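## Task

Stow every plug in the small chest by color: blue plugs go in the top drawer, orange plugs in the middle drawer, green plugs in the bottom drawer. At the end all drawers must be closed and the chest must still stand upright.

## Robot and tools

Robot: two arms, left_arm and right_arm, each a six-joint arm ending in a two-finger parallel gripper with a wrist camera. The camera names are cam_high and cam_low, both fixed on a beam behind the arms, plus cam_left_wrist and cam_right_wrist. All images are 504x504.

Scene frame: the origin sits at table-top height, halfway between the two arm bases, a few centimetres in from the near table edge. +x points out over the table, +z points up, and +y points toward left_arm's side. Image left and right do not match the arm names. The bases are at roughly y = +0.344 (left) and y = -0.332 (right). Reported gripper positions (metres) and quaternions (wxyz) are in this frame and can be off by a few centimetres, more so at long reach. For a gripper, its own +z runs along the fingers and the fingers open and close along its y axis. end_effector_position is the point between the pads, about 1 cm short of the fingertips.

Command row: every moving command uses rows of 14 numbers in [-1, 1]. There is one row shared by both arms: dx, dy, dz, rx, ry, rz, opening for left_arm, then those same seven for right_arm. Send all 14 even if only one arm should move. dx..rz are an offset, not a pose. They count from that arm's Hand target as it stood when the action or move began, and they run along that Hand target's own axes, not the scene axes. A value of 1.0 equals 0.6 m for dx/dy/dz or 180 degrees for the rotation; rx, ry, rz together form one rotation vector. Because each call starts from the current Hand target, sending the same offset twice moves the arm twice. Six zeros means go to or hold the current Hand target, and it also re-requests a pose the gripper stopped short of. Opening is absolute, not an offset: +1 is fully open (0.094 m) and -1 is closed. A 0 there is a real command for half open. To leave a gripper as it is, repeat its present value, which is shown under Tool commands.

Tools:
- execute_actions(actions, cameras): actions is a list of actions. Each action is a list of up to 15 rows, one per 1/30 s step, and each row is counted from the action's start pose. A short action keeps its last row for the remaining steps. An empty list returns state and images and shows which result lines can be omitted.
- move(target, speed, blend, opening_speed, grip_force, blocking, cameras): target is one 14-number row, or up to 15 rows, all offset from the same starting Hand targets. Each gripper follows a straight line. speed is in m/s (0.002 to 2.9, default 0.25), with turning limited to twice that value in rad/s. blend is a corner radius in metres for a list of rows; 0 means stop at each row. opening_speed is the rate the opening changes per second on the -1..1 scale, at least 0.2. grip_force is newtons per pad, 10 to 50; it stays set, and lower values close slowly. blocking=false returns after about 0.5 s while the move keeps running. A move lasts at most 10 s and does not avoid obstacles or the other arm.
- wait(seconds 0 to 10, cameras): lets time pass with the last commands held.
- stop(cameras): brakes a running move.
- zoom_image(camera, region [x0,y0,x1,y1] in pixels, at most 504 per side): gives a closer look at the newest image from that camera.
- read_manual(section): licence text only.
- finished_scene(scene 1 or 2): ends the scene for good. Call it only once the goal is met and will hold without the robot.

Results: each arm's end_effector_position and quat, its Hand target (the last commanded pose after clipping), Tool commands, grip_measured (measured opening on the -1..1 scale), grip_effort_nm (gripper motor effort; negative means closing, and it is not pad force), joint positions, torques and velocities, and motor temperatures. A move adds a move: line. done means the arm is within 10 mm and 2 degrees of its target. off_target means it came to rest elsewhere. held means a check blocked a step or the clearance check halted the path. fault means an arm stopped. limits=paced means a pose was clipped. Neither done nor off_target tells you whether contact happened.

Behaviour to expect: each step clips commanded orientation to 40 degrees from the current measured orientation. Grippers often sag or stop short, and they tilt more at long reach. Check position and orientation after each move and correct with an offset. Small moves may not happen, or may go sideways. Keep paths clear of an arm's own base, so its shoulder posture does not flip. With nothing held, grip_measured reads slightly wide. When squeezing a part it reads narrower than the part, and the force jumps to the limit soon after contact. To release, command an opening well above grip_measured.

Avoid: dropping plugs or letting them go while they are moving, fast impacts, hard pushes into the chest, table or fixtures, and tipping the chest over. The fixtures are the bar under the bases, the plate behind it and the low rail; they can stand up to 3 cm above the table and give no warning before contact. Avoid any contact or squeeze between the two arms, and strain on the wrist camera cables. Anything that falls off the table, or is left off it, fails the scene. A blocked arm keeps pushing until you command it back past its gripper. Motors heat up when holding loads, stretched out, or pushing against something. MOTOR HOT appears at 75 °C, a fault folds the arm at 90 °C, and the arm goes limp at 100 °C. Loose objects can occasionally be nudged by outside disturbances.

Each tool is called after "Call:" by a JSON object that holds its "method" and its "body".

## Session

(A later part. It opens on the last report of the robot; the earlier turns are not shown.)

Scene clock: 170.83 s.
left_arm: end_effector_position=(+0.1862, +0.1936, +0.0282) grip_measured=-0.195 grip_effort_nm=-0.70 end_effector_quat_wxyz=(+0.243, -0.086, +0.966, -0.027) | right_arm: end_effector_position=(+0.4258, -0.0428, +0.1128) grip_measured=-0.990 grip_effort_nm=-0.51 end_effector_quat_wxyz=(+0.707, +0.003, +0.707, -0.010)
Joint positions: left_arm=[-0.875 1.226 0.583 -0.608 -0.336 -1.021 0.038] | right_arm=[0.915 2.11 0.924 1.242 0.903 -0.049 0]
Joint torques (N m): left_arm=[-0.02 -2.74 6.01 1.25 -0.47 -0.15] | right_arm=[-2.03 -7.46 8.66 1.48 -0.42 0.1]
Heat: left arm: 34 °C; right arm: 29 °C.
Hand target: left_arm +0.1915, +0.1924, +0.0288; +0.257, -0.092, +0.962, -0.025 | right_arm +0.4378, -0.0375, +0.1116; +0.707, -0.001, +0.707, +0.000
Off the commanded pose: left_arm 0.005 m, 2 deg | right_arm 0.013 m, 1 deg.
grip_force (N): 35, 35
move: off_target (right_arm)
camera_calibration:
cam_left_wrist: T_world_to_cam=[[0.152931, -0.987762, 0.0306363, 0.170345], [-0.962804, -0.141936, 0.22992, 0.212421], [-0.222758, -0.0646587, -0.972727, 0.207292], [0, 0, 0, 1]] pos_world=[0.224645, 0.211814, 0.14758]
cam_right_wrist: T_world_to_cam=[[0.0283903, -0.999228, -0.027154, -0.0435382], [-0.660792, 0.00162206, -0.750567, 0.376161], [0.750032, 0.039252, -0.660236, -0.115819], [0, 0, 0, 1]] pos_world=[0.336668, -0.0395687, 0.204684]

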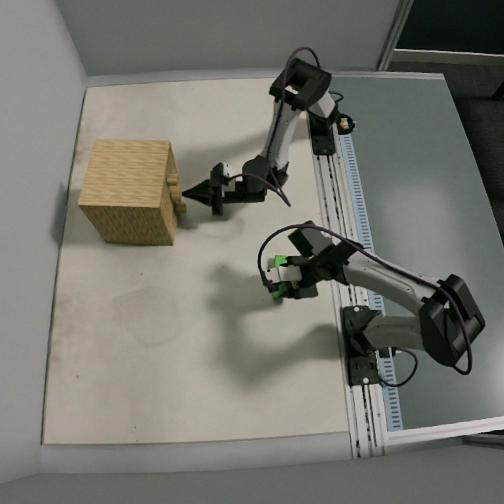

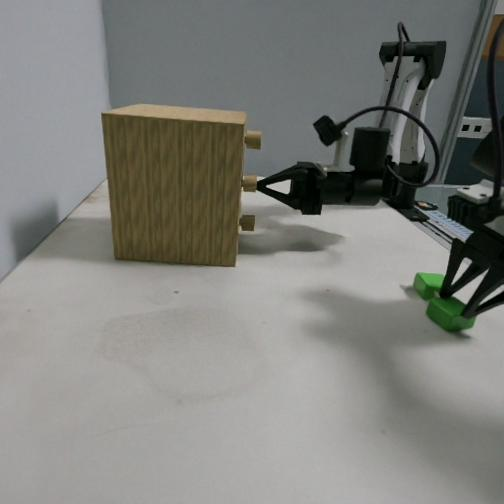

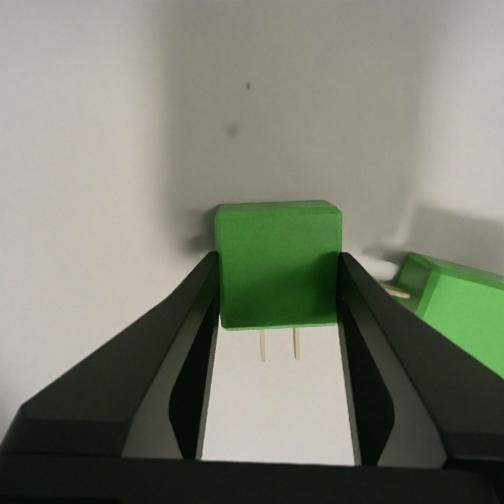

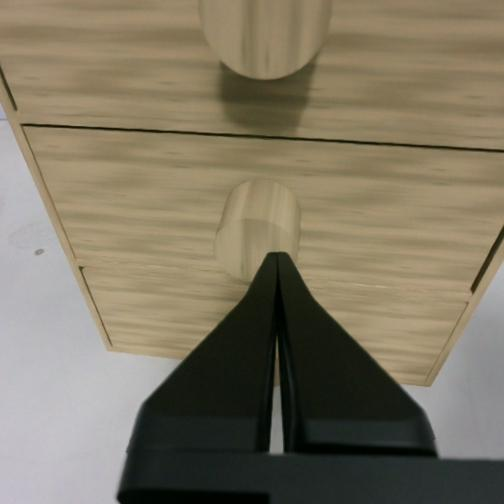

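Call:
{"method": "move", "body": {"target": [[-0.147,-0.0287,-0.26,0,0,0,-0.5,0,0,-0.15,0,0,0,0.2],[-0.147,-0.0287,-0.26,0,0,0,-0.5,0.083,0,-0.15,0,0,0,0.2]], "blend": [0.02,0], "cameras": ["cam_right_wrist","cam_low"]}}

Scene clock: 173.23 s.
left_arm: end_effector_position=(+0.1849, +0.1924, +0.2015) grip_measured=-0.198 grip_effort_nm=-0.74 end_effector_quat_wxyz=(+0.245, -0.089, +0.965, -0.025) | right_arm: end_effector_position=(+0.3483, -0.0378, +0.0511) grip_measured=+0.198 grip_effort_nm=0.10 end_effector_quat_wxyz=(+0.690, -0.028, +0.723, -0.021)
Joint positions: left_arm=[-0.856 1.2 1.268 -1.314 -0.337 -1.007 0.038] | right_arm=[1.09 2.22 0.737 1.457 1.052 -0.043 0.056]
Joint torques (N m): left_arm=[1.31 -3.15 8.14 1.05 -0.37 0.1] | right_arm=[-0.03 -7.68 4.03 2.44 0.12 -0.03]
Heat: left arm: 34 °C; right arm: 28 °C.
Hand target: left_arm +0.1916, +0.1925, +0.2088; +0.257, -0.092, +0.962, -0.025 | right_arm +0.3478, -0.0378, +0.0620; +0.707, -0.001, +0.707, +0.000
Off the commanded pose: left_arm 0.010 m, 2 deg | right_arm 0.011 m, 5 deg.
grip_force (N): 35, 35
move: off_target (right_arm)
camera_calibration:
cam_right_wrist: T_world_to_cam=[[0.057317, -0.997919, 0.0295468, -0.0509237], [-0.694753, -0.061123, -0.716647, 0.286349], [0.716961, 0.0205482, -0.69681, -0.0861125], [0, 0, 0, 1]] pos_world=[0.2636, -0.0315457, 0.146711]
Images, in order (width x height): cam_low 504x504, cam_right_wrist 504x504.

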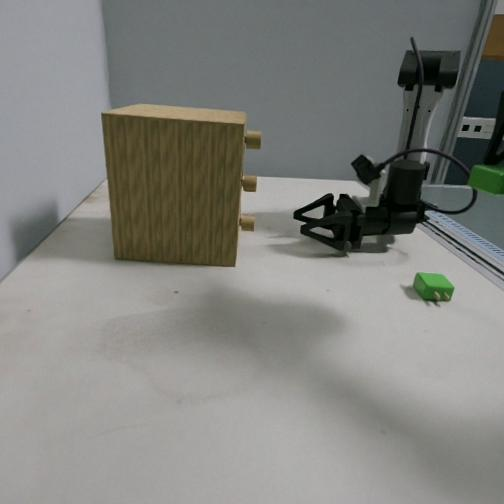

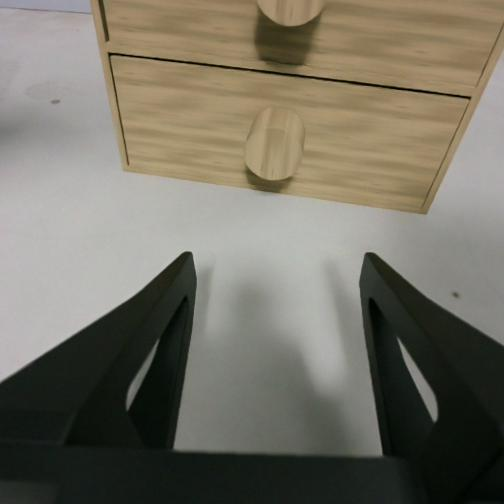

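Call:
{"method": "move", "body": {"target": [[0,0,0,0,0,0,-0.5,-0.025,0.003,0.017,0,0.111,0,0.2],[0,0,0,0,0,0,-0.5,0.01,0.003,0.09,0,0.111,0,0.2],[0,0,0,0,0,0,-0.5,0.01,0.003,0.155,0,0.111,0,0.2]], "speed": [0.15,0.15,0.08], "blend": [0.01,0.01,0], "cameras": ["cam_right_wrist","cam_low"]}}

Scene clock: 176.93 s.
left_arm: end_effector_position=(+0.1849, +0.1924, +0.2015) grip_measured=-0.198 grip_effort_nm=-0.74 end_effector_quat_wxyz=(+0.245, -0.089, +0.965, -0.025) | right_arm: end_effector_position=(+0.4350, -0.0446, +0.0523) grip_measured=+0.198 grip_effort_nm=0.10 end_effector_quat_wxyz=(+0.568, -0.002, +0.823, -0.012)
Joint positions: left_arm=[-0.856 1.2 1.268 -1.314 -0.337 -1.007 0.038] | right_arm=[0.871 2.043 1.045 0.518 0.8 0.339 0.056]
Joint torques (N m): left_arm=[1.24 -3.23 8.06 1.06 -0.42 0.08] | right_arm=[-0.34 -8.16 8.62 1.8 0.04 -0.04]
Heat: left arm: 33 °C; right arm: 29 °C.
Hand target: left_arm +0.1916, +0.1925, +0.2088; +0.257, -0.092, +0.962, -0.025 | right_arm +0.4407, -0.0359, +0.0558; +0.574, -0.001, +0.819, +0.000
Off the commanded pose: left_arm 0.010 m, 2 deg | right_arm 0.011 m, 2 deg.
grip_force (N): 35, 35
move: off_target (right_arm)
camera_calibration:
cam_right_wrist: T_world_to_cam=[[0.0196815, -0.999369, -0.0295622, -0.0432834], [-0.883803, -0.00356624, -0.467846, 0.418846], [0.467446, 0.035335, -0.883315, -0.0281924], [0, 0, 0, 1]] pos_world=[0.384207, -0.0407662, 0.169773]
Images, in order (width x height): cam_low 504x504, cam_right_wrist 504x504.

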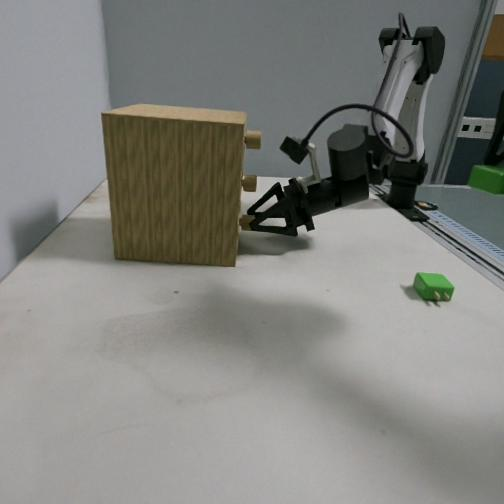

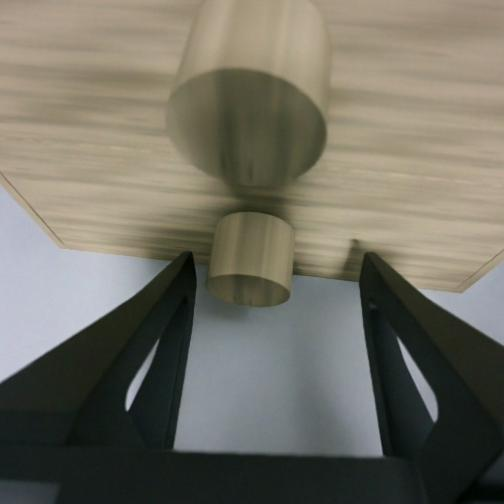

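Call:
{"method": "move", "body": {"target": [[0,0,0,0,0,0,-0.5,0,0.022,0,0,0,0,0.2],[0,0,0,0,0,0,-0.5,0,0.022,0.018,0,0,0,0.2],[0,0,0,0,0,0,-0.5,0,0.022,0.018,0,0,0,-0.6]], "speed": 0.06, "grip_force": [35,30], "cameras": ["cam_right_wrist","cam_low"]}}

Scene clock: 180.97 s.
left_arm: end_effector_position=(+0.1849, +0.1924, +0.2015) grip_measured=-0.198 grip_effort_nm=-0.74 end_effector_quat_wxyz=(+0.245, -0.089, +0.965, -0.025) | right_arm: end_effector_position=(+0.4464, -0.0336, +0.0493) grip_measured=-0.387 grip_effort_nm=-0.62 end_effector_quat_wxyz=(+0.570, +0.001, +0.822, -0.015)
Joint positions: left_arm=[-0.856 1.2 1.268 -1.314 -0.337 -1.007 0.038] | right_arm=[0.87 2.1 1.122 0.5 0.808 0.339 0.029]
Joint torques (N m): left_arm=[1.25 -3.03 7.92 1.12 -0.35 0.13] | right_arm=[-0.08 -8.75 8.81 1.75 -0.03 -0.02]
Heat: left arm: 32 °C; right arm: 29 °C.
Hand target: left_arm +0.1916, +0.1925, +0.2088; +0.257, -0.092, +0.962, -0.025 | right_arm +0.4508, -0.0226, +0.0521; +0.574, -0.001, +0.819, +0.000
Off the commanded pose: left_arm 0.010 m, 2 deg | right_arm 0.012 m, 2 deg.
grip_force (N): 35, 30
move: off_target (right_arm)
camera_calibration:
cam_right_wrist: T_world_to_cam=[[0.0118052, -0.999541, -0.027885, -0.0291751], [-0.881681, 0.00275004, -0.471837, 0.426983], [0.471698, 0.0301558, -0.881245, -0.0387844], [0, 0, 0, 1]] pos_world=[0.395102, -0.0291664, 0.166474]
Images, in order (width x height): cam_low 504x504, cam_right_wrist 504x504.

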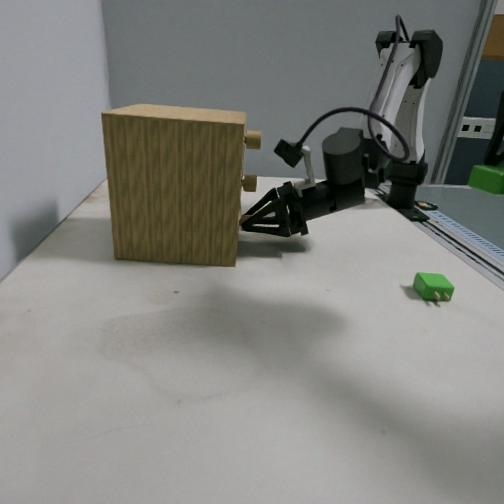

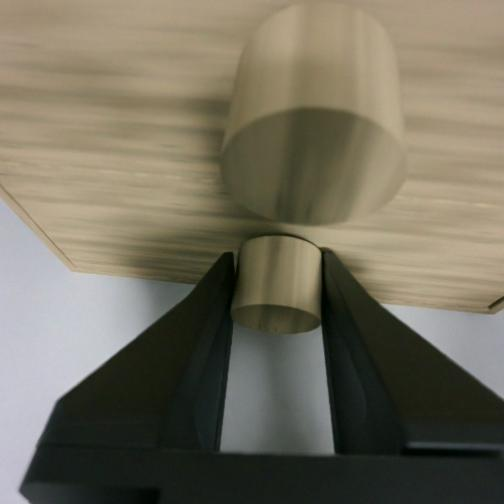

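Call:
{"method": "move", "body": {"target": [0,0,0,0,0,0,-0.5,0.078,0,-0.229,0,0,0,-0.6], "speed": 0.12, "cameras": ["cam_right_wrist","cam_low","cam_high"]}}

Scene clock: 183.27 s.
left_arm: end_effector_position=(+0.1849, +0.1924, +0.2015) grip_measured=-0.198 grip_effort_nm=-0.74 end_effector_quat_wxyz=(+0.245, -0.089, +0.965, -0.025) | right_arm: end_effector_position=(+0.3092, -0.0252, +0.0414) grip_measured=-0.391 grip_effort_nm=-0.65 end_effector_quat_wxyz=(+0.571, -0.007, +0.821, -0.014)
Joint positions: left_arm=[-0.856 1.2 1.268 -1.314 -0.337 -1.007 0.038] | right_arm=[1.192 1.927 0.846 0.367 1.069 0.62 0.029]
Joint torques (N m): left_arm=[1.18 -3.1 8.08 1.03 -0.36 0.09] | right_arm=[0.51 -11.85 5.45 1.16 0.28 0.11]
Heat: left arm: 32 °C; right arm: 29 °C.
Hand target: left_arm +0.1916, +0.1925, +0.2088; +0.257, -0.092, +0.962, -0.025 | right_arm +0.3058, -0.0227, +0.0551; +0.574, -0.001, +0.819, +0.000
Off the commanded pose: left_arm 0.010 m, 2 deg | right_arm 0.014 m, 2 deg.
grip_force (N): 35, 30
move: off_target (right_arm)
camera_calibration:
cam_right_wrist: T_world_to_cam=[[0.026786, -0.999439, -0.0201056, -0.0243636], [-0.880275, -0.0140517, -0.474255, 0.301499], [0.473706, 0.0304019, -0.880158, 0.018043], [0, 0, 0, 1]] pos_world=[0.257508, -0.0206619, 0.158378]
Images, in order (width x height): cam_high 504x504, cam_low 504x504, cam_right_wrist 504x504.

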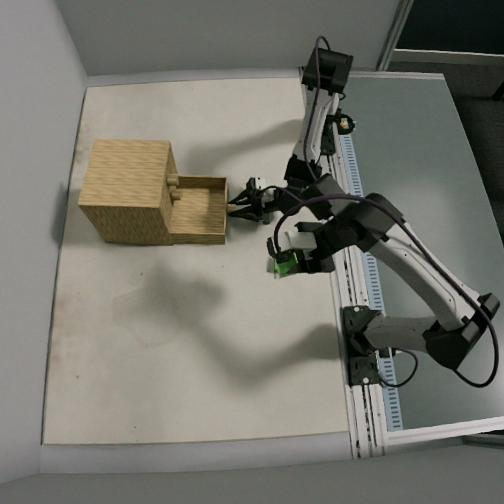

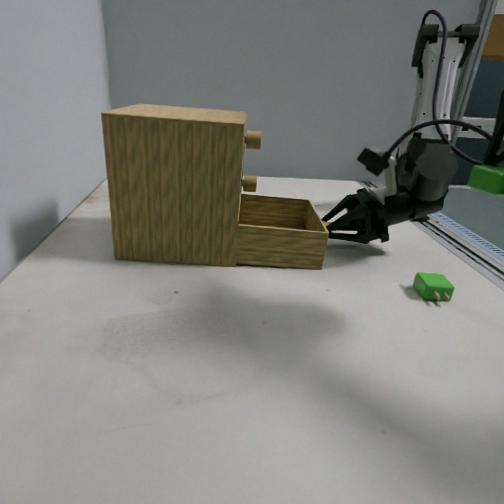

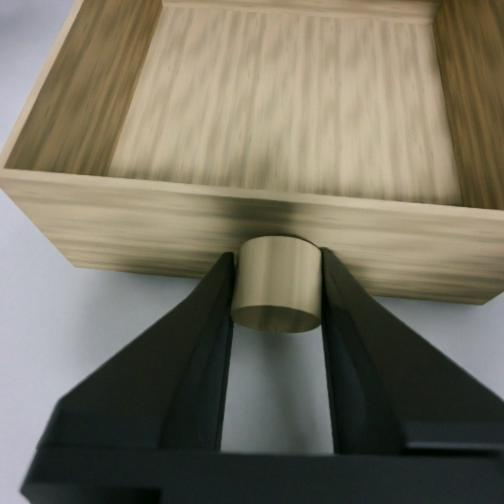

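Call:
{"method": "move", "body": {"target": [[0,0,0,0,0,0,-0.5,0.014,0,-0.039,0,0,0,-0.6],[0,0,0,0,0,0,-0.5,0.014,0,-0.039,0,0,0,0.2],[0,0,0,0,0,0,-0.5,0.014,0,-0.156,0,0,0,0.2],[0,0,0,0,0,0,-0.5,-0.178,-0.43,-0.217,0,0,0,0.2]], "speed": [0.1,0.1,0.15,0.25], "blend": [0,0,0.01,0], "grip_force": 35, "cameras": ["cam_high"]}}

Call:
{"method": "move", "body": {"target": [[-0.170,-0.356,0.153,0,0,0.061,-0.5,0,0,0,0,0,0,0.2],[-0.060,-0.334,0.348,0,0,0.061,-0.5,0,0,0,0,0,0,0.2]], "speed": [0.25,0.08], "cameras": ["cam_left_wrist","cam_low","cam_high"]}}

Scene clock: 190.90 s.
left_arm: end_effector_position=(+0.1849, +0.1924, +0.2015) grip_measured=-0.198 grip_effort_nm=-0.75 end_effector_quat_wxyz=(+0.245, -0.089, +0.965, -0.025) | right_arm: end_effector_position=(+0.2206, -0.2801, +0.1885) grip_measured=+0.198 grip_effort_nm=0.10 end_effector_quat_wxyz=(+0.566, -0.008, +0.824, -0.014)
Joint positions: left_arm=[-0.856 1.2 1.268 -1.314 -0.337 -1.007 0.038] | right_arm=[0.95 0.351 0.529 -0.703 0.863 0.387 0.056]
Joint torques (N m): left_arm=[1.11 -3.23 8.14 1.07 -0.36 0.1] | right_arm=[-0.88 0.84 9.48 1.6 0.08 -0.05]
Motor temperatures (°C): left_arm=[18 30 31 23 19 21 21] | right_arm=[19 30 29 26 16 20 20]
Heat: left arm: 31 °C; right arm: 30 °C.
Hand target: left_arm +0.1916, +0.1925, +0.2088; +0.257, -0.092, +0.962, -0.025 | right_arm +0.2201, -0.2807, +0.2002; +0.574, -0.001, +0.819, +0.000
Off the commanded pose: left_arm 0.010 m, 2 deg | right_arm 0.012 m, 2 deg.
grip_force (N): 35, 35
move: off_target (right_arm); target 2's new opening was sent with right_arm's hand 0.015 m and 2 deg from that target
Images, in order (width x height): cam_high 504x504.

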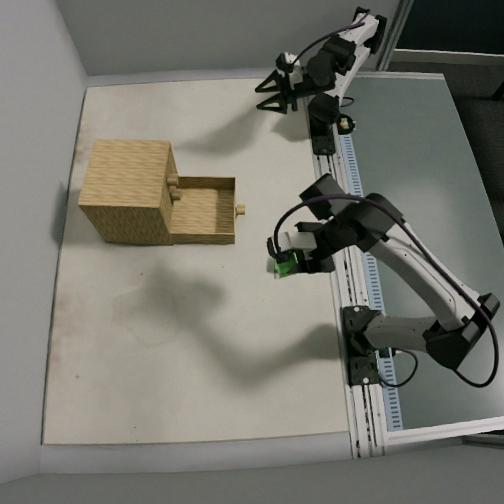

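Scene clock: 195.07 s.
left_arm: end_effector_position=(+0.3489, +0.0105, +0.0399) grip_measured=-0.198 grip_effort_nm=-0.75 end_effector_quat_wxyz=(+0.224, +0.011, +0.974, +0.031) | right_arm: end_effector_position=(+0.2206, -0.2801, +0.1885) grip_measured=+0.198 grip_effort_nm=0.10 end_effector_quat_wxyz=(+0.566, -0.008, +0.824, -0.013)
Joint positions: left_arm=[-0.852 2.214 1.782 -0.892 -0.343 -0.807 0.038] | right_arm=[0.949 0.351 0.529 -0.703 0.862 0.386 0.056]
Joint torques (N m): left_arm=[0.76 -19.56 5.5 1.46 -0.32 -0.02] | right_arm=[-0.88 0.85 9.47 1.6 0.08 -0.04]
Heat: left arm: 33 °C; right arm: 30 °C.
Hand target: left_arm +0.3594, +0.0026, +0.0647; +0.258, +0.000, +0.966, +0.000 | right_arm +0.2202, -0.2807, +0.2002; +0.574, -0.001, +0.819, +0.000
Off the commanded pose: left_arm 0.028 m, 6 deg | right_arm 0.012 m, 2 deg.
grip_force (N): 35, 35
move: off_target (left_arm, right_arm)
camera_calibration:
cam_left_wrist: T_world_to_cam=[[-0.0114848, -0.991584, -0.128954, 0.0278871], [-0.965042, -0.0227787, 0.261102, 0.338695], [-0.261842, 0.127445, -0.956659, 0.254009], [0, 0, 0, 1]] pos_world=[0.393686, 0.00299528, 0.158162]
Images, in order (width x height): cam_high 504x504, cam_low 504x504, cam_left_wrist 504x504.

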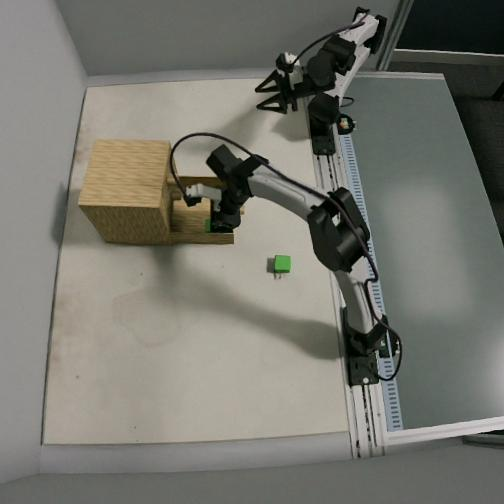

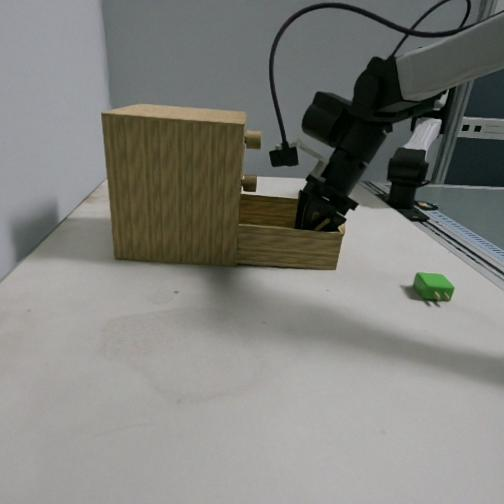

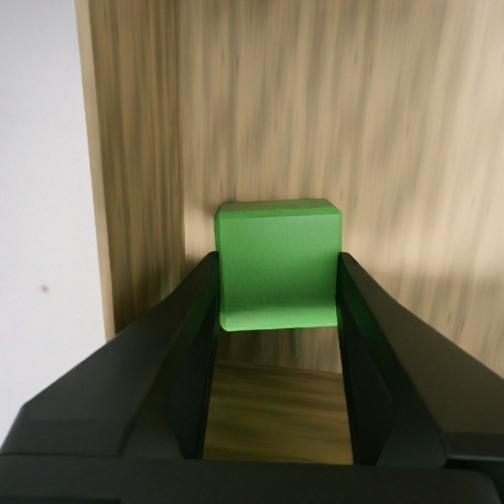

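Call:
{"method": "move", "body": {"target": [[0,0,0,0,0,0,0.0,0,0,0,0,0,0,0.2],[-0.125,0,-0.2165,0,0,0,0.0,0,0,0,0,0,0,0.2],[0.204,0.212,-0.243,0.228,0.0416,0.489,1,0,0,0,0,0,0,0.2]], "speed": [0.1,0.12,0.25], "cameras": ["cam_left_wrist","cam_high"]}}

Scene clock: 203.73 s.
left_arm: end_effector_position=(+0.1813, +0.1298, +0.1193) grip_measured=+0.998 grip_effort_nm=0.14 end_effector_quat_wxyz=(+0.094, +0.735, +0.659, -0.126) | right_arm: end_effector_position=(+0.2206, -0.2801, +0.1885) grip_measured=+0.198 grip_effort_nm=0.10 end_effector_quat_wxyz=(+0.566, -0.008, +0.824, -0.013)
Joint positions: left_arm=[-0.625 1.491 1.212 -1.167 0.317 1.012 0.094] | right_arm=[0.949 0.351 0.529 -0.703 0.862 0.386 0.056]
Joint torques (N m): left_arm=[1.43 -10.48 6.26 0.58 0.41 0.18] | right_arm=[-0.87 0.85 9.48 1.6 0.08 -0.04]
Motor temperatures (°C): left_arm=[18 37 31 23 19 21 21] | right_arm=[19 28 31 27 16 20 20]
Heat: left arm: 37 °C; right arm: 31 °C.
Hand target: left_arm +0.1806, +0.1298, +0.1298; +0.115, +0.737, +0.653, -0.131 | right_arm +0.2202, -0.2807, +0.2002; +0.574, -0.001, +0.819, +0.000
Off the commanded pose: left_arm 0.011 m, 3 deg | right_arm 0.012 m, 2 deg.
grip_force (N): 35, 35
move: off_target (left_arm, right_arm); target 3's new opening was sent with left_arm's hand 0.011 m and 3 deg from that target
camera_calibration:
cam_left_wrist: T_world_to_cam=[[-0.991436, 0.1256, -0.0357696, 0.176101], [0.101742, 0.914579, 0.3914, -0.171747], [0.0818738, 0.384409, -0.919525, 0.170875], [0, 0, 0, 1]] pos_world=[0.178076, 0.0692723, 0.230645]
Images, in order (width x height): cam_high 504x504, cam_left_wrist 504x504.

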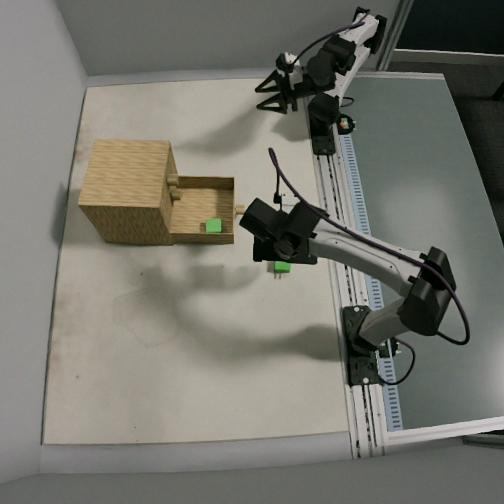

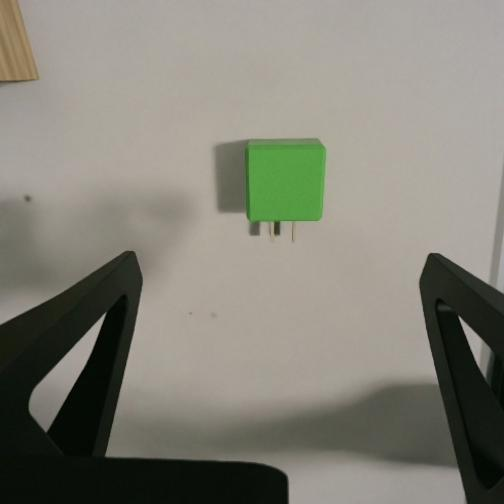

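Call:
{"method": "move", "body": {"target": [[0.0345,-0.006,0.15,0,0,0,1,0,0,0,0,0,0,0.2],[0.0345,-0.006,0.15,0,0,0,-0.5,0,0,0,0,0,0,0.2]], "speed": 0.12, "cameras": ["cam_left_wrist"]}}

Scene clock: 210.10 s.
left_arm: end_effector_position=(+0.1740, +0.1245, +0.0400) grip_measured=-0.497 grip_effort_nm=-0.12 end_effector_quat_wxyz=(+0.110, +0.738, +0.653, -0.126) | right_arm: end_effector_position=(+0.2206, -0.2801, +0.1885) grip_measured=+0.198 grip_effort_nm=0.10 end_effector_quat_wxyz=(+0.566, -0.008, +0.824, -0.013)
Joint positions: left_arm=[-0.665 1.51 0.901 -0.796 0.318 0.977 0.024] | right_arm=[0.949 0.351 0.529 -0.703 0.862 0.386 0.056]
Joint torques (N m): left_arm=[0.08 -5.85 6.09 0.95 0.34 -0.04] | right_arm=[-0.87 0.85 9.47 1.6 0.08 -0.05]
Heat: left arm: 36 °C; right arm: 32 °C.
Hand target: left_arm +0.1756, +0.1189, +0.0383; +0.115, +0.738, +0.652, -0.131 | right_arm +0.2202, -0.2807, +0.2002; +0.574, -0.001, +0.819, +0.000
Off the commanded pose: left_arm 0.006 m, 1 deg | right_arm 0.012 m, 2 deg.
grip_force (N): 35, 35
move: off_target (right_arm)
camera_calibration:
cam_left_wrist: T_world_to_cam=[[-0.989312, 0.132609, -0.0606328, 0.166482], [0.100895, 0.922766, 0.371918, -0.135203], [0.105269, 0.361825, -0.926283, 0.0995151], [0, 0, 0, 1]] pos_world=[0.167868, 0.0666763, 0.152558]
Images, in order (width x height): cam_left_wrist 504x504.

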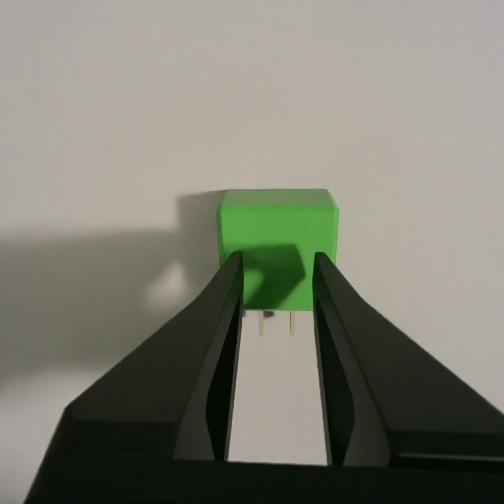

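Call:
{"method": "move", "body": {"target": [[0,0,0,0,0,0,1,0,0,0,0,0,0,0.2],[0.002,0.001,0.024,0,0,0,1,0,0,0,0,0,0,0.2],[0.002,0.001,0.024,0,0,0,-0.5,0,0,0,0,0,0,0.2]], "speed": 0.12, "cameras": ["cam_left_wrist"]}}

Scene clock: 215.70 s.
left_arm: end_effector_position=(+0.1743, +0.1200, +0.0266) grip_measured=-0.154 grip_effort_nm=-0.69 end_effector_quat_wxyz=(+0.111, +0.738, +0.653, -0.127) | right_arm: end_effector_position=(+0.2206, -0.2801, +0.1885) grip_measured=+0.198 grip_effort_nm=0.10 end_effector_quat_wxyz=(+0.566, -0.008, +0.824, -0.013)
Joint positions: left_arm=[-0.678 1.541 0.873 -0.73 0.318 0.964 0.04] | right_arm=[0.949 0.351 0.529 -0.703 0.862 0.386 0.056]
Joint torques (N m): left_arm=[-0.2 -5.93 5.44 0.98 0.3 -0.1] | right_arm=[-0.87 0.85 9.47 1.59 0.08 -0.04]
Heat: left arm: 35 °C; right arm: 32 °C.
Hand target: left_arm +0.1757, +0.1150, +0.0243; +0.115, +0.738, +0.652, -0.131 | right_arm +0.2202, -0.2807, +0.2002; +0.574, -0.001, +0.819, +0.000
Off the commanded pose: left_arm 0.006 m, 1 deg | right_arm 0.012 m, 2 deg.
grip_force (N): 35, 35
move: off_target (right_arm)
camera_calibration:
cam_left_wrist: T_world_to_cam=[[-0.989241, 0.133096, -0.0607251, 0.166505], [0.101596, 0.923677, 0.369459, -0.126281], [0.105264, 0.359314, -0.927261, 0.0890732], [0, 0, 0, 1]] pos_world=[0.168167, 0.0624766, 0.139361]
Images, in order (width x height): cam_left_wrist 504x504.

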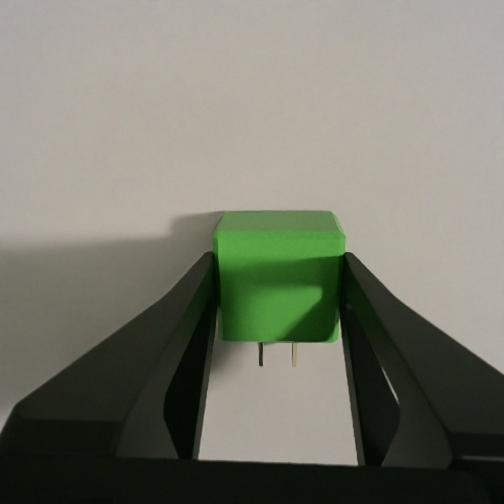

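Call:
{"method": "move", "body": {"target": [[-0.103,0,-0.282,0,0,0,-0.5,0,0,0,0,0,0,0.2],[-0.3365,0.353,-0.19,-0.228,-0.0416,-0.489,-0.5,0,0,0,0,0,0,0.2],[-0.259,0.353,0.0215,-0.228,-0.0416,-0.489,-0.5,0,0,0,0,0,0,0.2]], "speed": [0.25,0.25,0.08], "blend": [0.03,0.01,0], "cameras": ["cam_left_wrist","cam_low","cam_high"]}}

Scene clock: 223.57 s.
left_arm: end_effector_position=(+0.3580, -0.0486, +0.0353) grip_measured=-0.157 grip_effort_nm=-0.74 end_effector_quat_wxyz=(+0.223, +0.011, +0.974, +0.037) | right_arm: end_effector_position=(+0.2206, -0.2801, +0.1885) grip_measured=+0.198 grip_effort_nm=0.10 end_effector_quat_wxyz=(+0.566, -0.008, +0.824, -0.013)
Joint positions: left_arm=[-0.917 2.492 2.252 -1.119 -0.365 -0.877 0.04] | right_arm=[0.949 0.351 0.529 -0.703 0.862 0.386 0.056]
Joint torques (N m): left_arm=[0.21 -22.01 5.63 1.37 -0.28 0] | right_arm=[-0.88 0.85 9.47 1.59 0.08 -0.05]
Heat: left arm: 36 °C; right arm: 33 °C.
Hand target: left_arm +0.3676, -0.0602, +0.0654; +0.258, +0.000, +0.966, -0.001 | right_arm +0.2202, -0.2807, +0.2002; +0.574, -0.001, +0.819, +0.000
Off the commanded pose: left_arm 0.034 m, 6 deg | right_arm 0.012 m, 2 deg.
elbow stopped short (left arm): the move would have taken joint 3 (elbow) straighter than the controller allows.
grip_force (N): 35, 35
move: off_target (left_arm, right_arm)
camera_calibration:
cam_left_wrist: T_world_to_cam=[[-0.00781359, -0.989959, -0.141137, -0.0319186], [-0.964476, -0.0298094, 0.262483, 0.346685], [-0.264055, 0.138174, -0.954559, 0.260809], [0, 0, 0, 1]] pos_world=[0.402988, -0.0573007, 0.153454]
Images, in order (width x height): cam_high 504x504, cam_low 504x504, cam_left_wrist 504x504.

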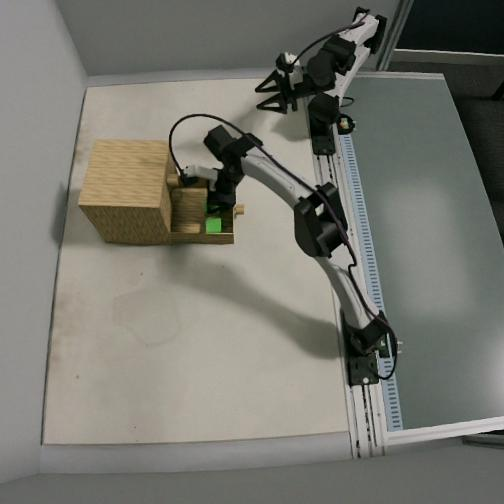

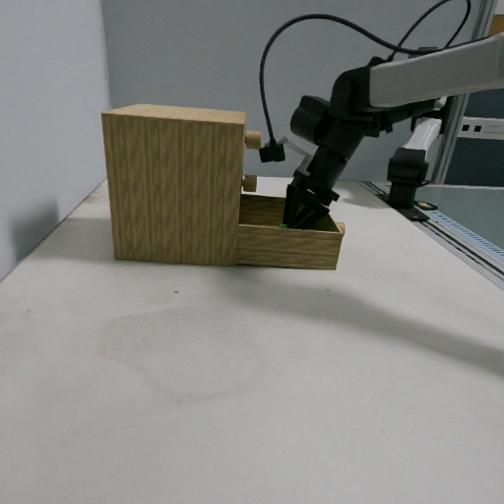

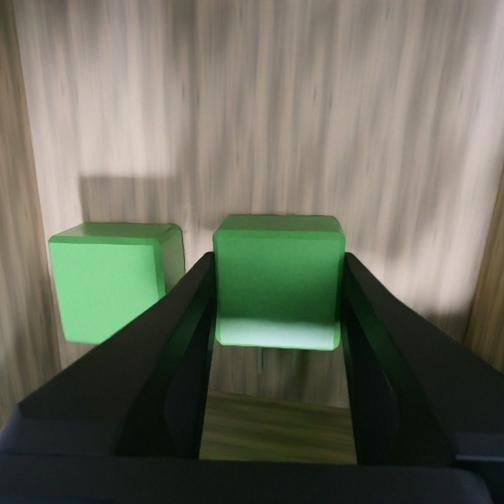

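Call:
{"method": "move", "body": {"target": [[0,0,0,0,0,0,0.03,0,0,0,0,0,0,-1],[-0.125,0,-0.2165,0,0,0,0.03,0,0,0,0,0,0,-1],[0.13,0.517,-0.39,0,0,0,0,0.227,0.43,0.083,0,0,0,-1]], "speed": [0.1,0.12,0.25], "cameras": ["cam_right_wrist","cam_high","cam_low"]}}

Scene clock: 231.67 s.
left_arm: end_effector_position=(+0.1830, +0.2499, +0.2302) grip_measured=+0.003 grip_effort_nm=-0.12 end_effector_quat_wxyz=(+0.262, -0.002, +0.965, +0.000) | right_arm: end_effector_position=(+0.2194, -0.0325, +0.0498) grip_measured=-0.990 grip_effort_nm=-0.51 end_effector_quat_wxyz=(+0.565, -0.014, +0.825, -0.014)
Joint positions: left_arm=[-0.634 1.057 1.292 -1.392 -0.282 -0.602 0.047] | right_arm=[1.454 1.83 0.861 -0.222 1.21 1.129 0]
Joint torques (N m): left_arm=[1.4 -2 5.76 1.26 -0.06 0.1] | right_arm=[0.09 -6.02 7.77 0.97 0.59 0.11]
Heat: left arm: 39 °C; right arm: 33 °C.
Hand target: left_arm +0.1832, +0.2502, +0.2288; +0.258, +0.000, +0.966, +0.000 | right_arm +0.2202, -0.0228, +0.0551; +0.574, +0.000, +0.819, +0.000
Off the commanded pose: left_arm 0.001 m, 0 deg | right_arm 0.011 m, 3 deg.
elbow stopped short (left arm): the move would have taken joint 3 (elbow) straighter than the controller allows.
grip_force (N): 35, 35
move: off_target (right_arm)
camera_calibration:
cam_right_wrist: T_world_to_cam=[[0.0374851, -0.999221, -0.012338, -0.0318141], [-0.886369, -0.027545, -0.462159, 0.226587], [0.461459, 0.0282601, -0.886711, 0.0711098], [0, 0, 0, 1]] pos_world=[0.169218, -0.0275576, 0.16738]
Images, in order (width x height): cam_high 504x504, cam_low 504x504, cam_right_wrist 504x504.

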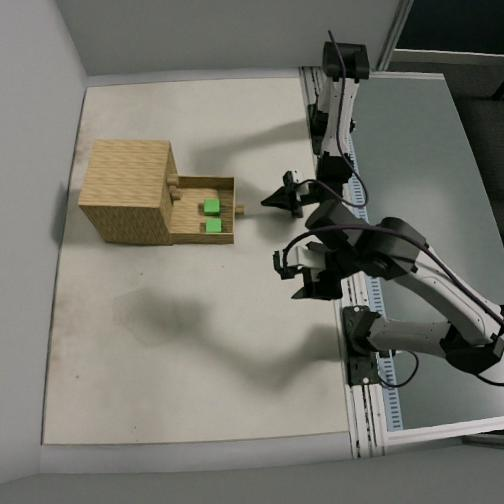

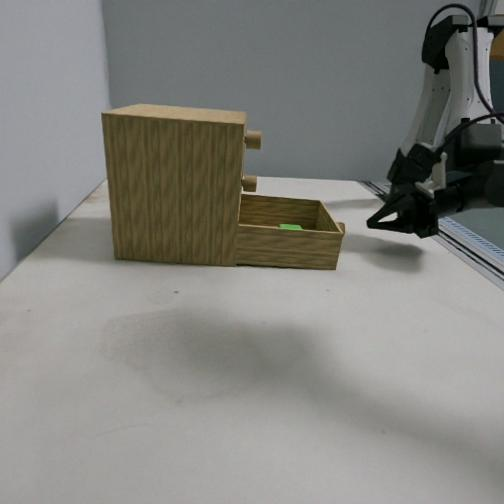

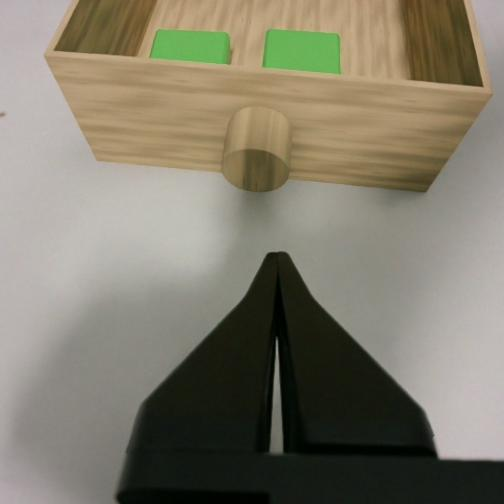

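Call:
{"method": "move", "body": {"target": [[0,0,0,0,0,0,0,-0.043,0.016,0.118,0,0,0,-1],[0,0,0,0,0,0,0,-0.132,0.0,0.3635,0,0,0,-1]], "speed": [0.1,0.08], "blend": [0.01,0], "cameras": ["cam_right_wrist","cam_high","cam_low"]}}

Scene clock: 235.63 s.
left_arm: end_effector_position=(+0.1830, +0.2499, +0.2302) grip_measured=+0.003 grip_effort_nm=-0.12 end_effector_quat_wxyz=(+0.262, -0.002, +0.965, +0.000) | right_arm: end_effector_position=(+0.4360, -0.0265, +0.0503) grip_measured=-0.990 grip_effort_nm=-0.51 end_effector_quat_wxyz=(+0.566, -0.011, +0.824, -0.015)
Joint positions: left_arm=[-0.634 1.057 1.292 -1.392 -0.282 -0.602 0.047] | right_arm=[0.897 2.084 1.113 0.477 0.816 0.339 0]
Joint torques (N m): left_arm=[1.11 -2.09 5.78 1.27 -0.05 0.15] | right_arm=[-2.4 -7.9 9.91 1.88 -0.11 -0.05]
Heat: left arm: 38 °C; right arm: 33 °C.
Hand target: left_arm +0.1832, +0.2502, +0.2288; +0.258, +0.000, +0.966, +0.000 | right_arm +0.4522, -0.0226, +0.0549; +0.574, -0.001, +0.819, +0.000
Off the commanded pose: left_arm 0.001 m, 1 deg | right_arm 0.017 m, 2 deg.
grip_force (N): 35, 35
move: off_target (right_arm)
camera_calibration:
cam_right_wrist: T_world_to_cam=[[0.0314344, -0.999401, -0.0144407, -0.0312449], [-0.885445, -0.0211418, -0.464262, 0.418878], [0.463679, 0.0273802, -0.88558, -0.0296285], [0, 0, 0, 1]] pos_world=[0.385614, -0.0215591, 0.16778]
Images, in order (width x height): cam_high 504x504, cam_low 504x504, cam_right_wrist 504x504.

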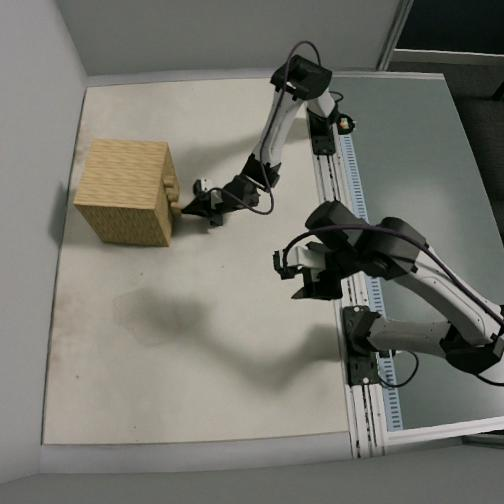

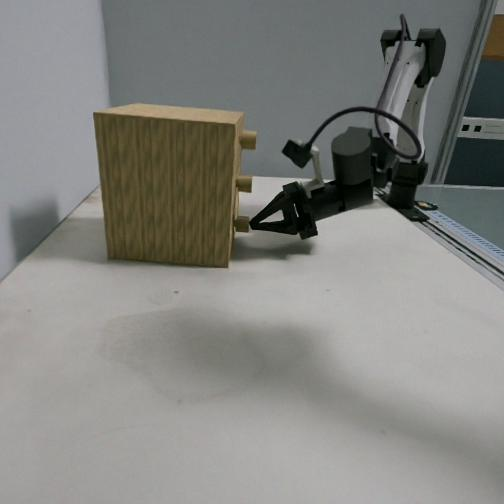

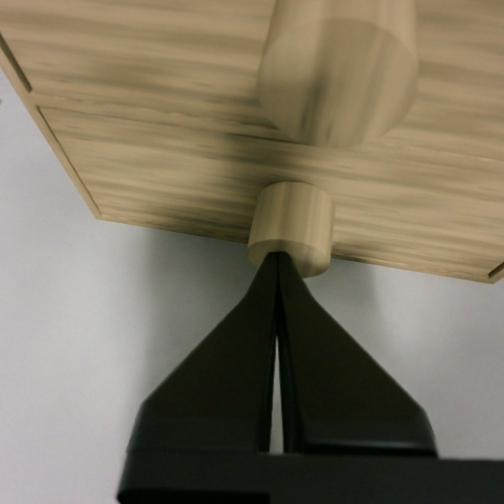

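Call:
{"method": "move", "body": {"target": [0,0,0,0,0,0,0,-0.08,0,-0.25,0,-0.111,0,-1], "speed": 0.2, "cameras": ["cam_right_wrist","cam_low"]}}

Call:
{"method": "zoom_image", "body": {"camera": "cam_right_wrist", "region": [60, 0, 504, 320]}}

Scene clock: 238.20 s.
left_arm: end_effector_position=(+0.1830, +0.2499, +0.2302) grip_measured=+0.003 grip_effort_nm=-0.12 end_effector_quat_wxyz=(+0.262, -0.002, +0.965, +0.000) | right_arm: end_effector_position=(+0.3302, -0.0195, +0.1389) grip_measured=-0.990 grip_effort_nm=-0.51 end_effector_quat_wxyz=(+0.700, -0.017, +0.714, -0.010)
Joint positions: left_arm=[-0.634 1.057 1.292 -1.392 -0.282 -0.602 0.047] | right_arm=[1.171 1.925 0.779 1.182 1.133 -0.068 0]
Joint torques (N m): left_arm=[1.09 -2.21 5.74 1.22 -0.09 0.11] | right_arm=[0.01 -10.22 4.83 1.77 0.09 -0.03]
Heat: left arm: 37 °C; right arm: 33 °C.
Hand target: left_arm +0.1832, +0.2502, +0.2288; +0.258, +0.000, +0.966, +0.000 | right_arm +0.3277, -0.0227, +0.1513; +0.707, -0.001, +0.707, +0.000
Off the commanded pose: left_arm 0.001 m, 1 deg | right_arm 0.013 m, 2 deg.
grip_force (N): 35, 35
move: off_target (right_arm)
camera_calibration:
cam_right_wrist: T_world_to_cam=[[0.0554243, -0.998463, 0.0000792905, -0.0295084], [-0.67426, -0.0374865, -0.737542, 0.334429], [0.736411, 0.0408243, -0.675301, -0.0212655], [0, 0, 0, 1]] pos_world=[0.242788, -0.0160583, 0.232297]
Images, in order (width x height): cam_low 504x504, cam_right_wrist 504x504.

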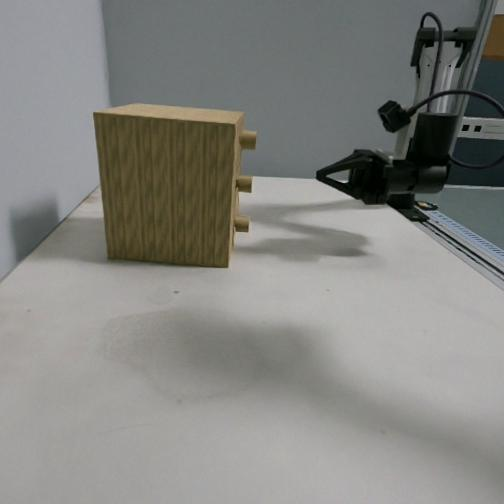

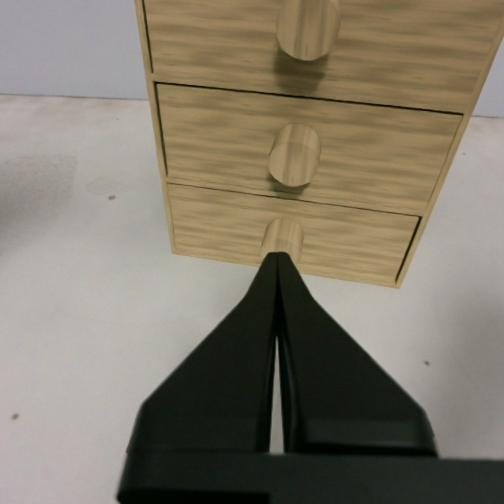

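Scaled by 1.135 from the camera's 504x504 image, which has a finer 720x720 frame.

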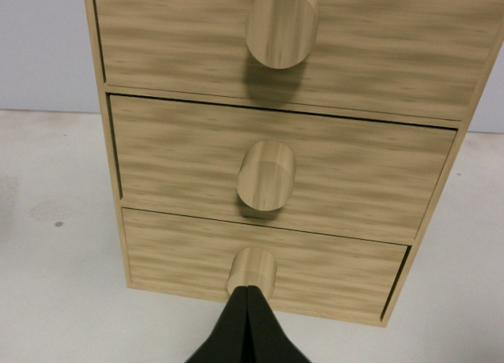

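Call:
{"method": "move", "body": {"target": [0,0,0,0,0,0,0,-0.09,0,-0.1,0,0,0,-1], "cameras": ["cam_right_wrist","cam_high"]}}

Call:
{"method": "zoom_image", "body": {"camera": "cam_right_wrist", "region": [100, 0, 440, 250]}}

Call:
{"method": "zoom_image", "body": {"camera": "cam_high", "region": [60, 120, 220, 260]}}

Scene clock: 240.20 s.
left_arm: end_effector_position=(+0.1830, +0.2499, +0.2302) grip_measured=+0.003 grip_effort_nm=-0.13 end_effector_quat_wxyz=(+0.262, -0.002, +0.965, +0.000) | right_arm: end_effector_position=(+0.2701, -0.0180, +0.1933) grip_measured=-0.990 grip_effort_nm=-0.51 end_effector_quat_wxyz=(+0.704, -0.014, +0.710, -0.008)
Joint positions: left_arm=[-0.634 1.057 1.292 -1.392 -0.282 -0.602 0.047] | right_arm=[1.348 1.72 0.755 1.073 1.309 -0.133 0]
Joint torques (N m): left_arm=[1.02 -2.1 5.72 1.19 -0.04 0.15] | right_arm=[0.06 -9.88 6.01 1.39 0.06 -0.02]
Heat: left arm: 37 °C; right arm: 32 °C.
Hand target: left_arm +0.1832, +0.2502, +0.2288; +0.258, +0.000, +0.966, +0.000 | right_arm +0.2676, -0.0227, +0.2053; +0.707, -0.001, +0.707, +0.000
Off the commanded pose: left_arm 0.001 m, 1 deg | right_arm 0.013 m, 2 deg.
grip_force (N): 35, 35
move: off_target (right_arm)
camera_calibration:
cam_right_wrist: T_world_to_cam=[[0.0553773, -0.99845, -0.00560595, -0.0235863], [-0.665139, -0.0327023, -0.746003, 0.33327], [0.744663, 0.0450404, -0.665919, 0.0557218], [0, 0, 0, 1]] pos_world=[0.181483, -0.0151608, 0.285594]
Images, in order (width x height): cam_high 504x504, cam_right_wrist 504x504.

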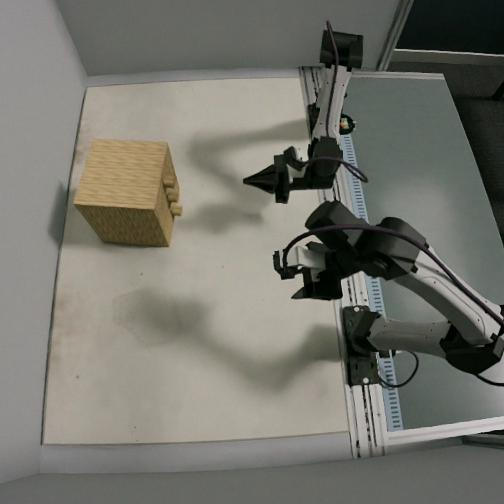

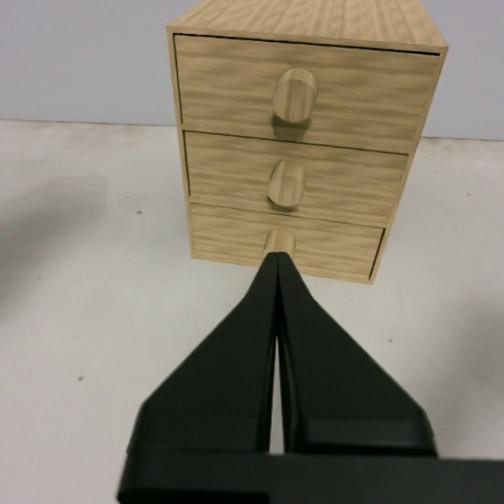

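Scaled by 1.482 from the camera's 504x504 image, which has a finer 720x720 frame.

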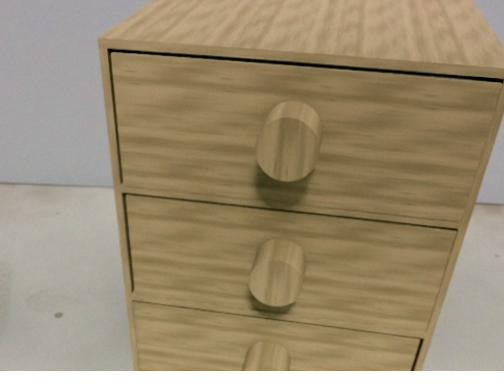

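Scaled by 3.150 from the camera's 504x504 image, which has a finer 720x720 frame.

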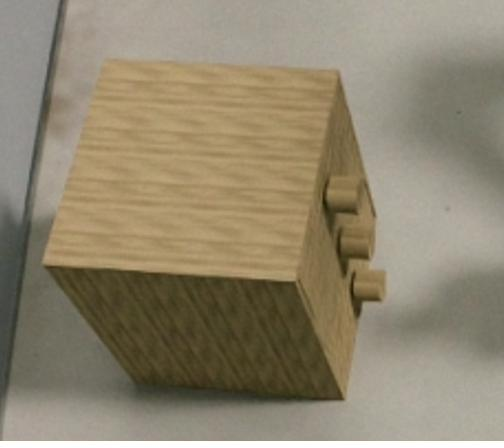

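Call:
{"method": "zoom_image", "body": {"camera": "cam_right_wrist", "region": [180, 180, 400, 290]}}

Call:
{"method": "zoom_image", "body": {"camera": "cam_high", "region": [150, 135, 200, 255]}}

Scaled by 2.291 from the camera's 504x504 image, which has a finer 720x720 frame.

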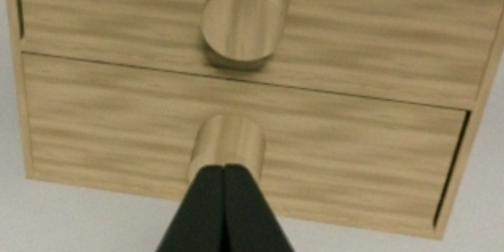

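Scaled by 4.200 from the camera's 504x504 image, which has a finer 720x720 frame.

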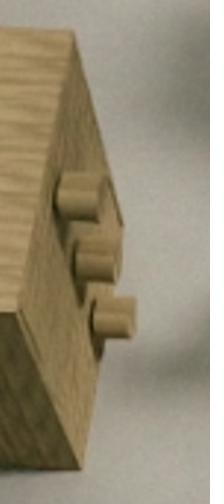

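Call:
{"method": "move", "body": {"target": [[0,0,0,0,0,0,0,0.12,-0.142,0.15,0,0.111,0,-1],[0,0,0,0,0,0,0,0.25,-0.142,0.19,0,0.111,0,-1],[0,0,0,0,0,0,0,0.25,-0.142,0.3,0,0.111,0,-1]], "speed": [0.2,0.15,0.05], "blend": [0.02,0,0], "cameras": ["cam_right_wrist"]}}

Scene clock: 246.10 s.
left_arm: end_effector_position=(+0.1830, +0.2499, +0.2302) grip_measured=+0.003 grip_effort_nm=-0.12 end_effector_quat_wxyz=(+0.262, -0.002, +0.965, +0.000) | right_arm: end_effector_position=(+0.4412, -0.1141, +0.0524) grip_measured=-0.990 grip_effort_nm=-0.51 end_effector_quat_wxyz=(+0.569, +0.000, +0.822, -0.008)
Joint positions: left_arm=[-0.634 1.057 1.292 -1.392 -0.282 -0.602 0.047] | right_arm=[0.721 1.924 0.828 0.679 0.661 0.256 0]
Joint torques (N m): left_arm=[1.22 -2.22 5.65 1.24 -0.09 0.12] | right_arm=[-0.55 -7.02 8.12 1.82 0 -0.04]
Heat: left arm: 35 °C; right arm: 32 °C.
Hand target: left_arm +0.1832, +0.2502, +0.2288; +0.258, +0.000, +0.966, +0.000 | right_arm +0.4477, -0.1079, +0.0553; +0.574, -0.001, +0.819, +0.000
Off the commanded pose: left_arm 0.001 m, 1 deg | right_arm 0.010 m, 1 deg.
grip_force (N): 35, 35
move: done
camera_calibration:
cam_right_wrist: T_world_to_cam=[[0.0211211, -0.999064, -0.0377436, -0.113001], [-0.882495, -0.000888564, -0.47032, 0.423967], [0.469847, 0.0432422, -0.881688, -0.0288831], [0, 0, 0, 1]] pos_world=[0.390107, -0.111269, 0.16967]
Images, in order (width x height): cam_right_wrist 504x504.

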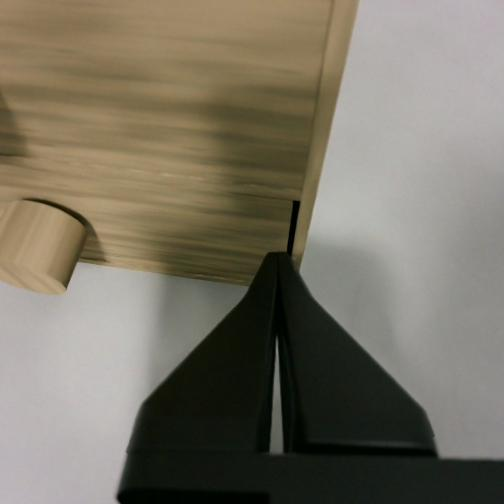

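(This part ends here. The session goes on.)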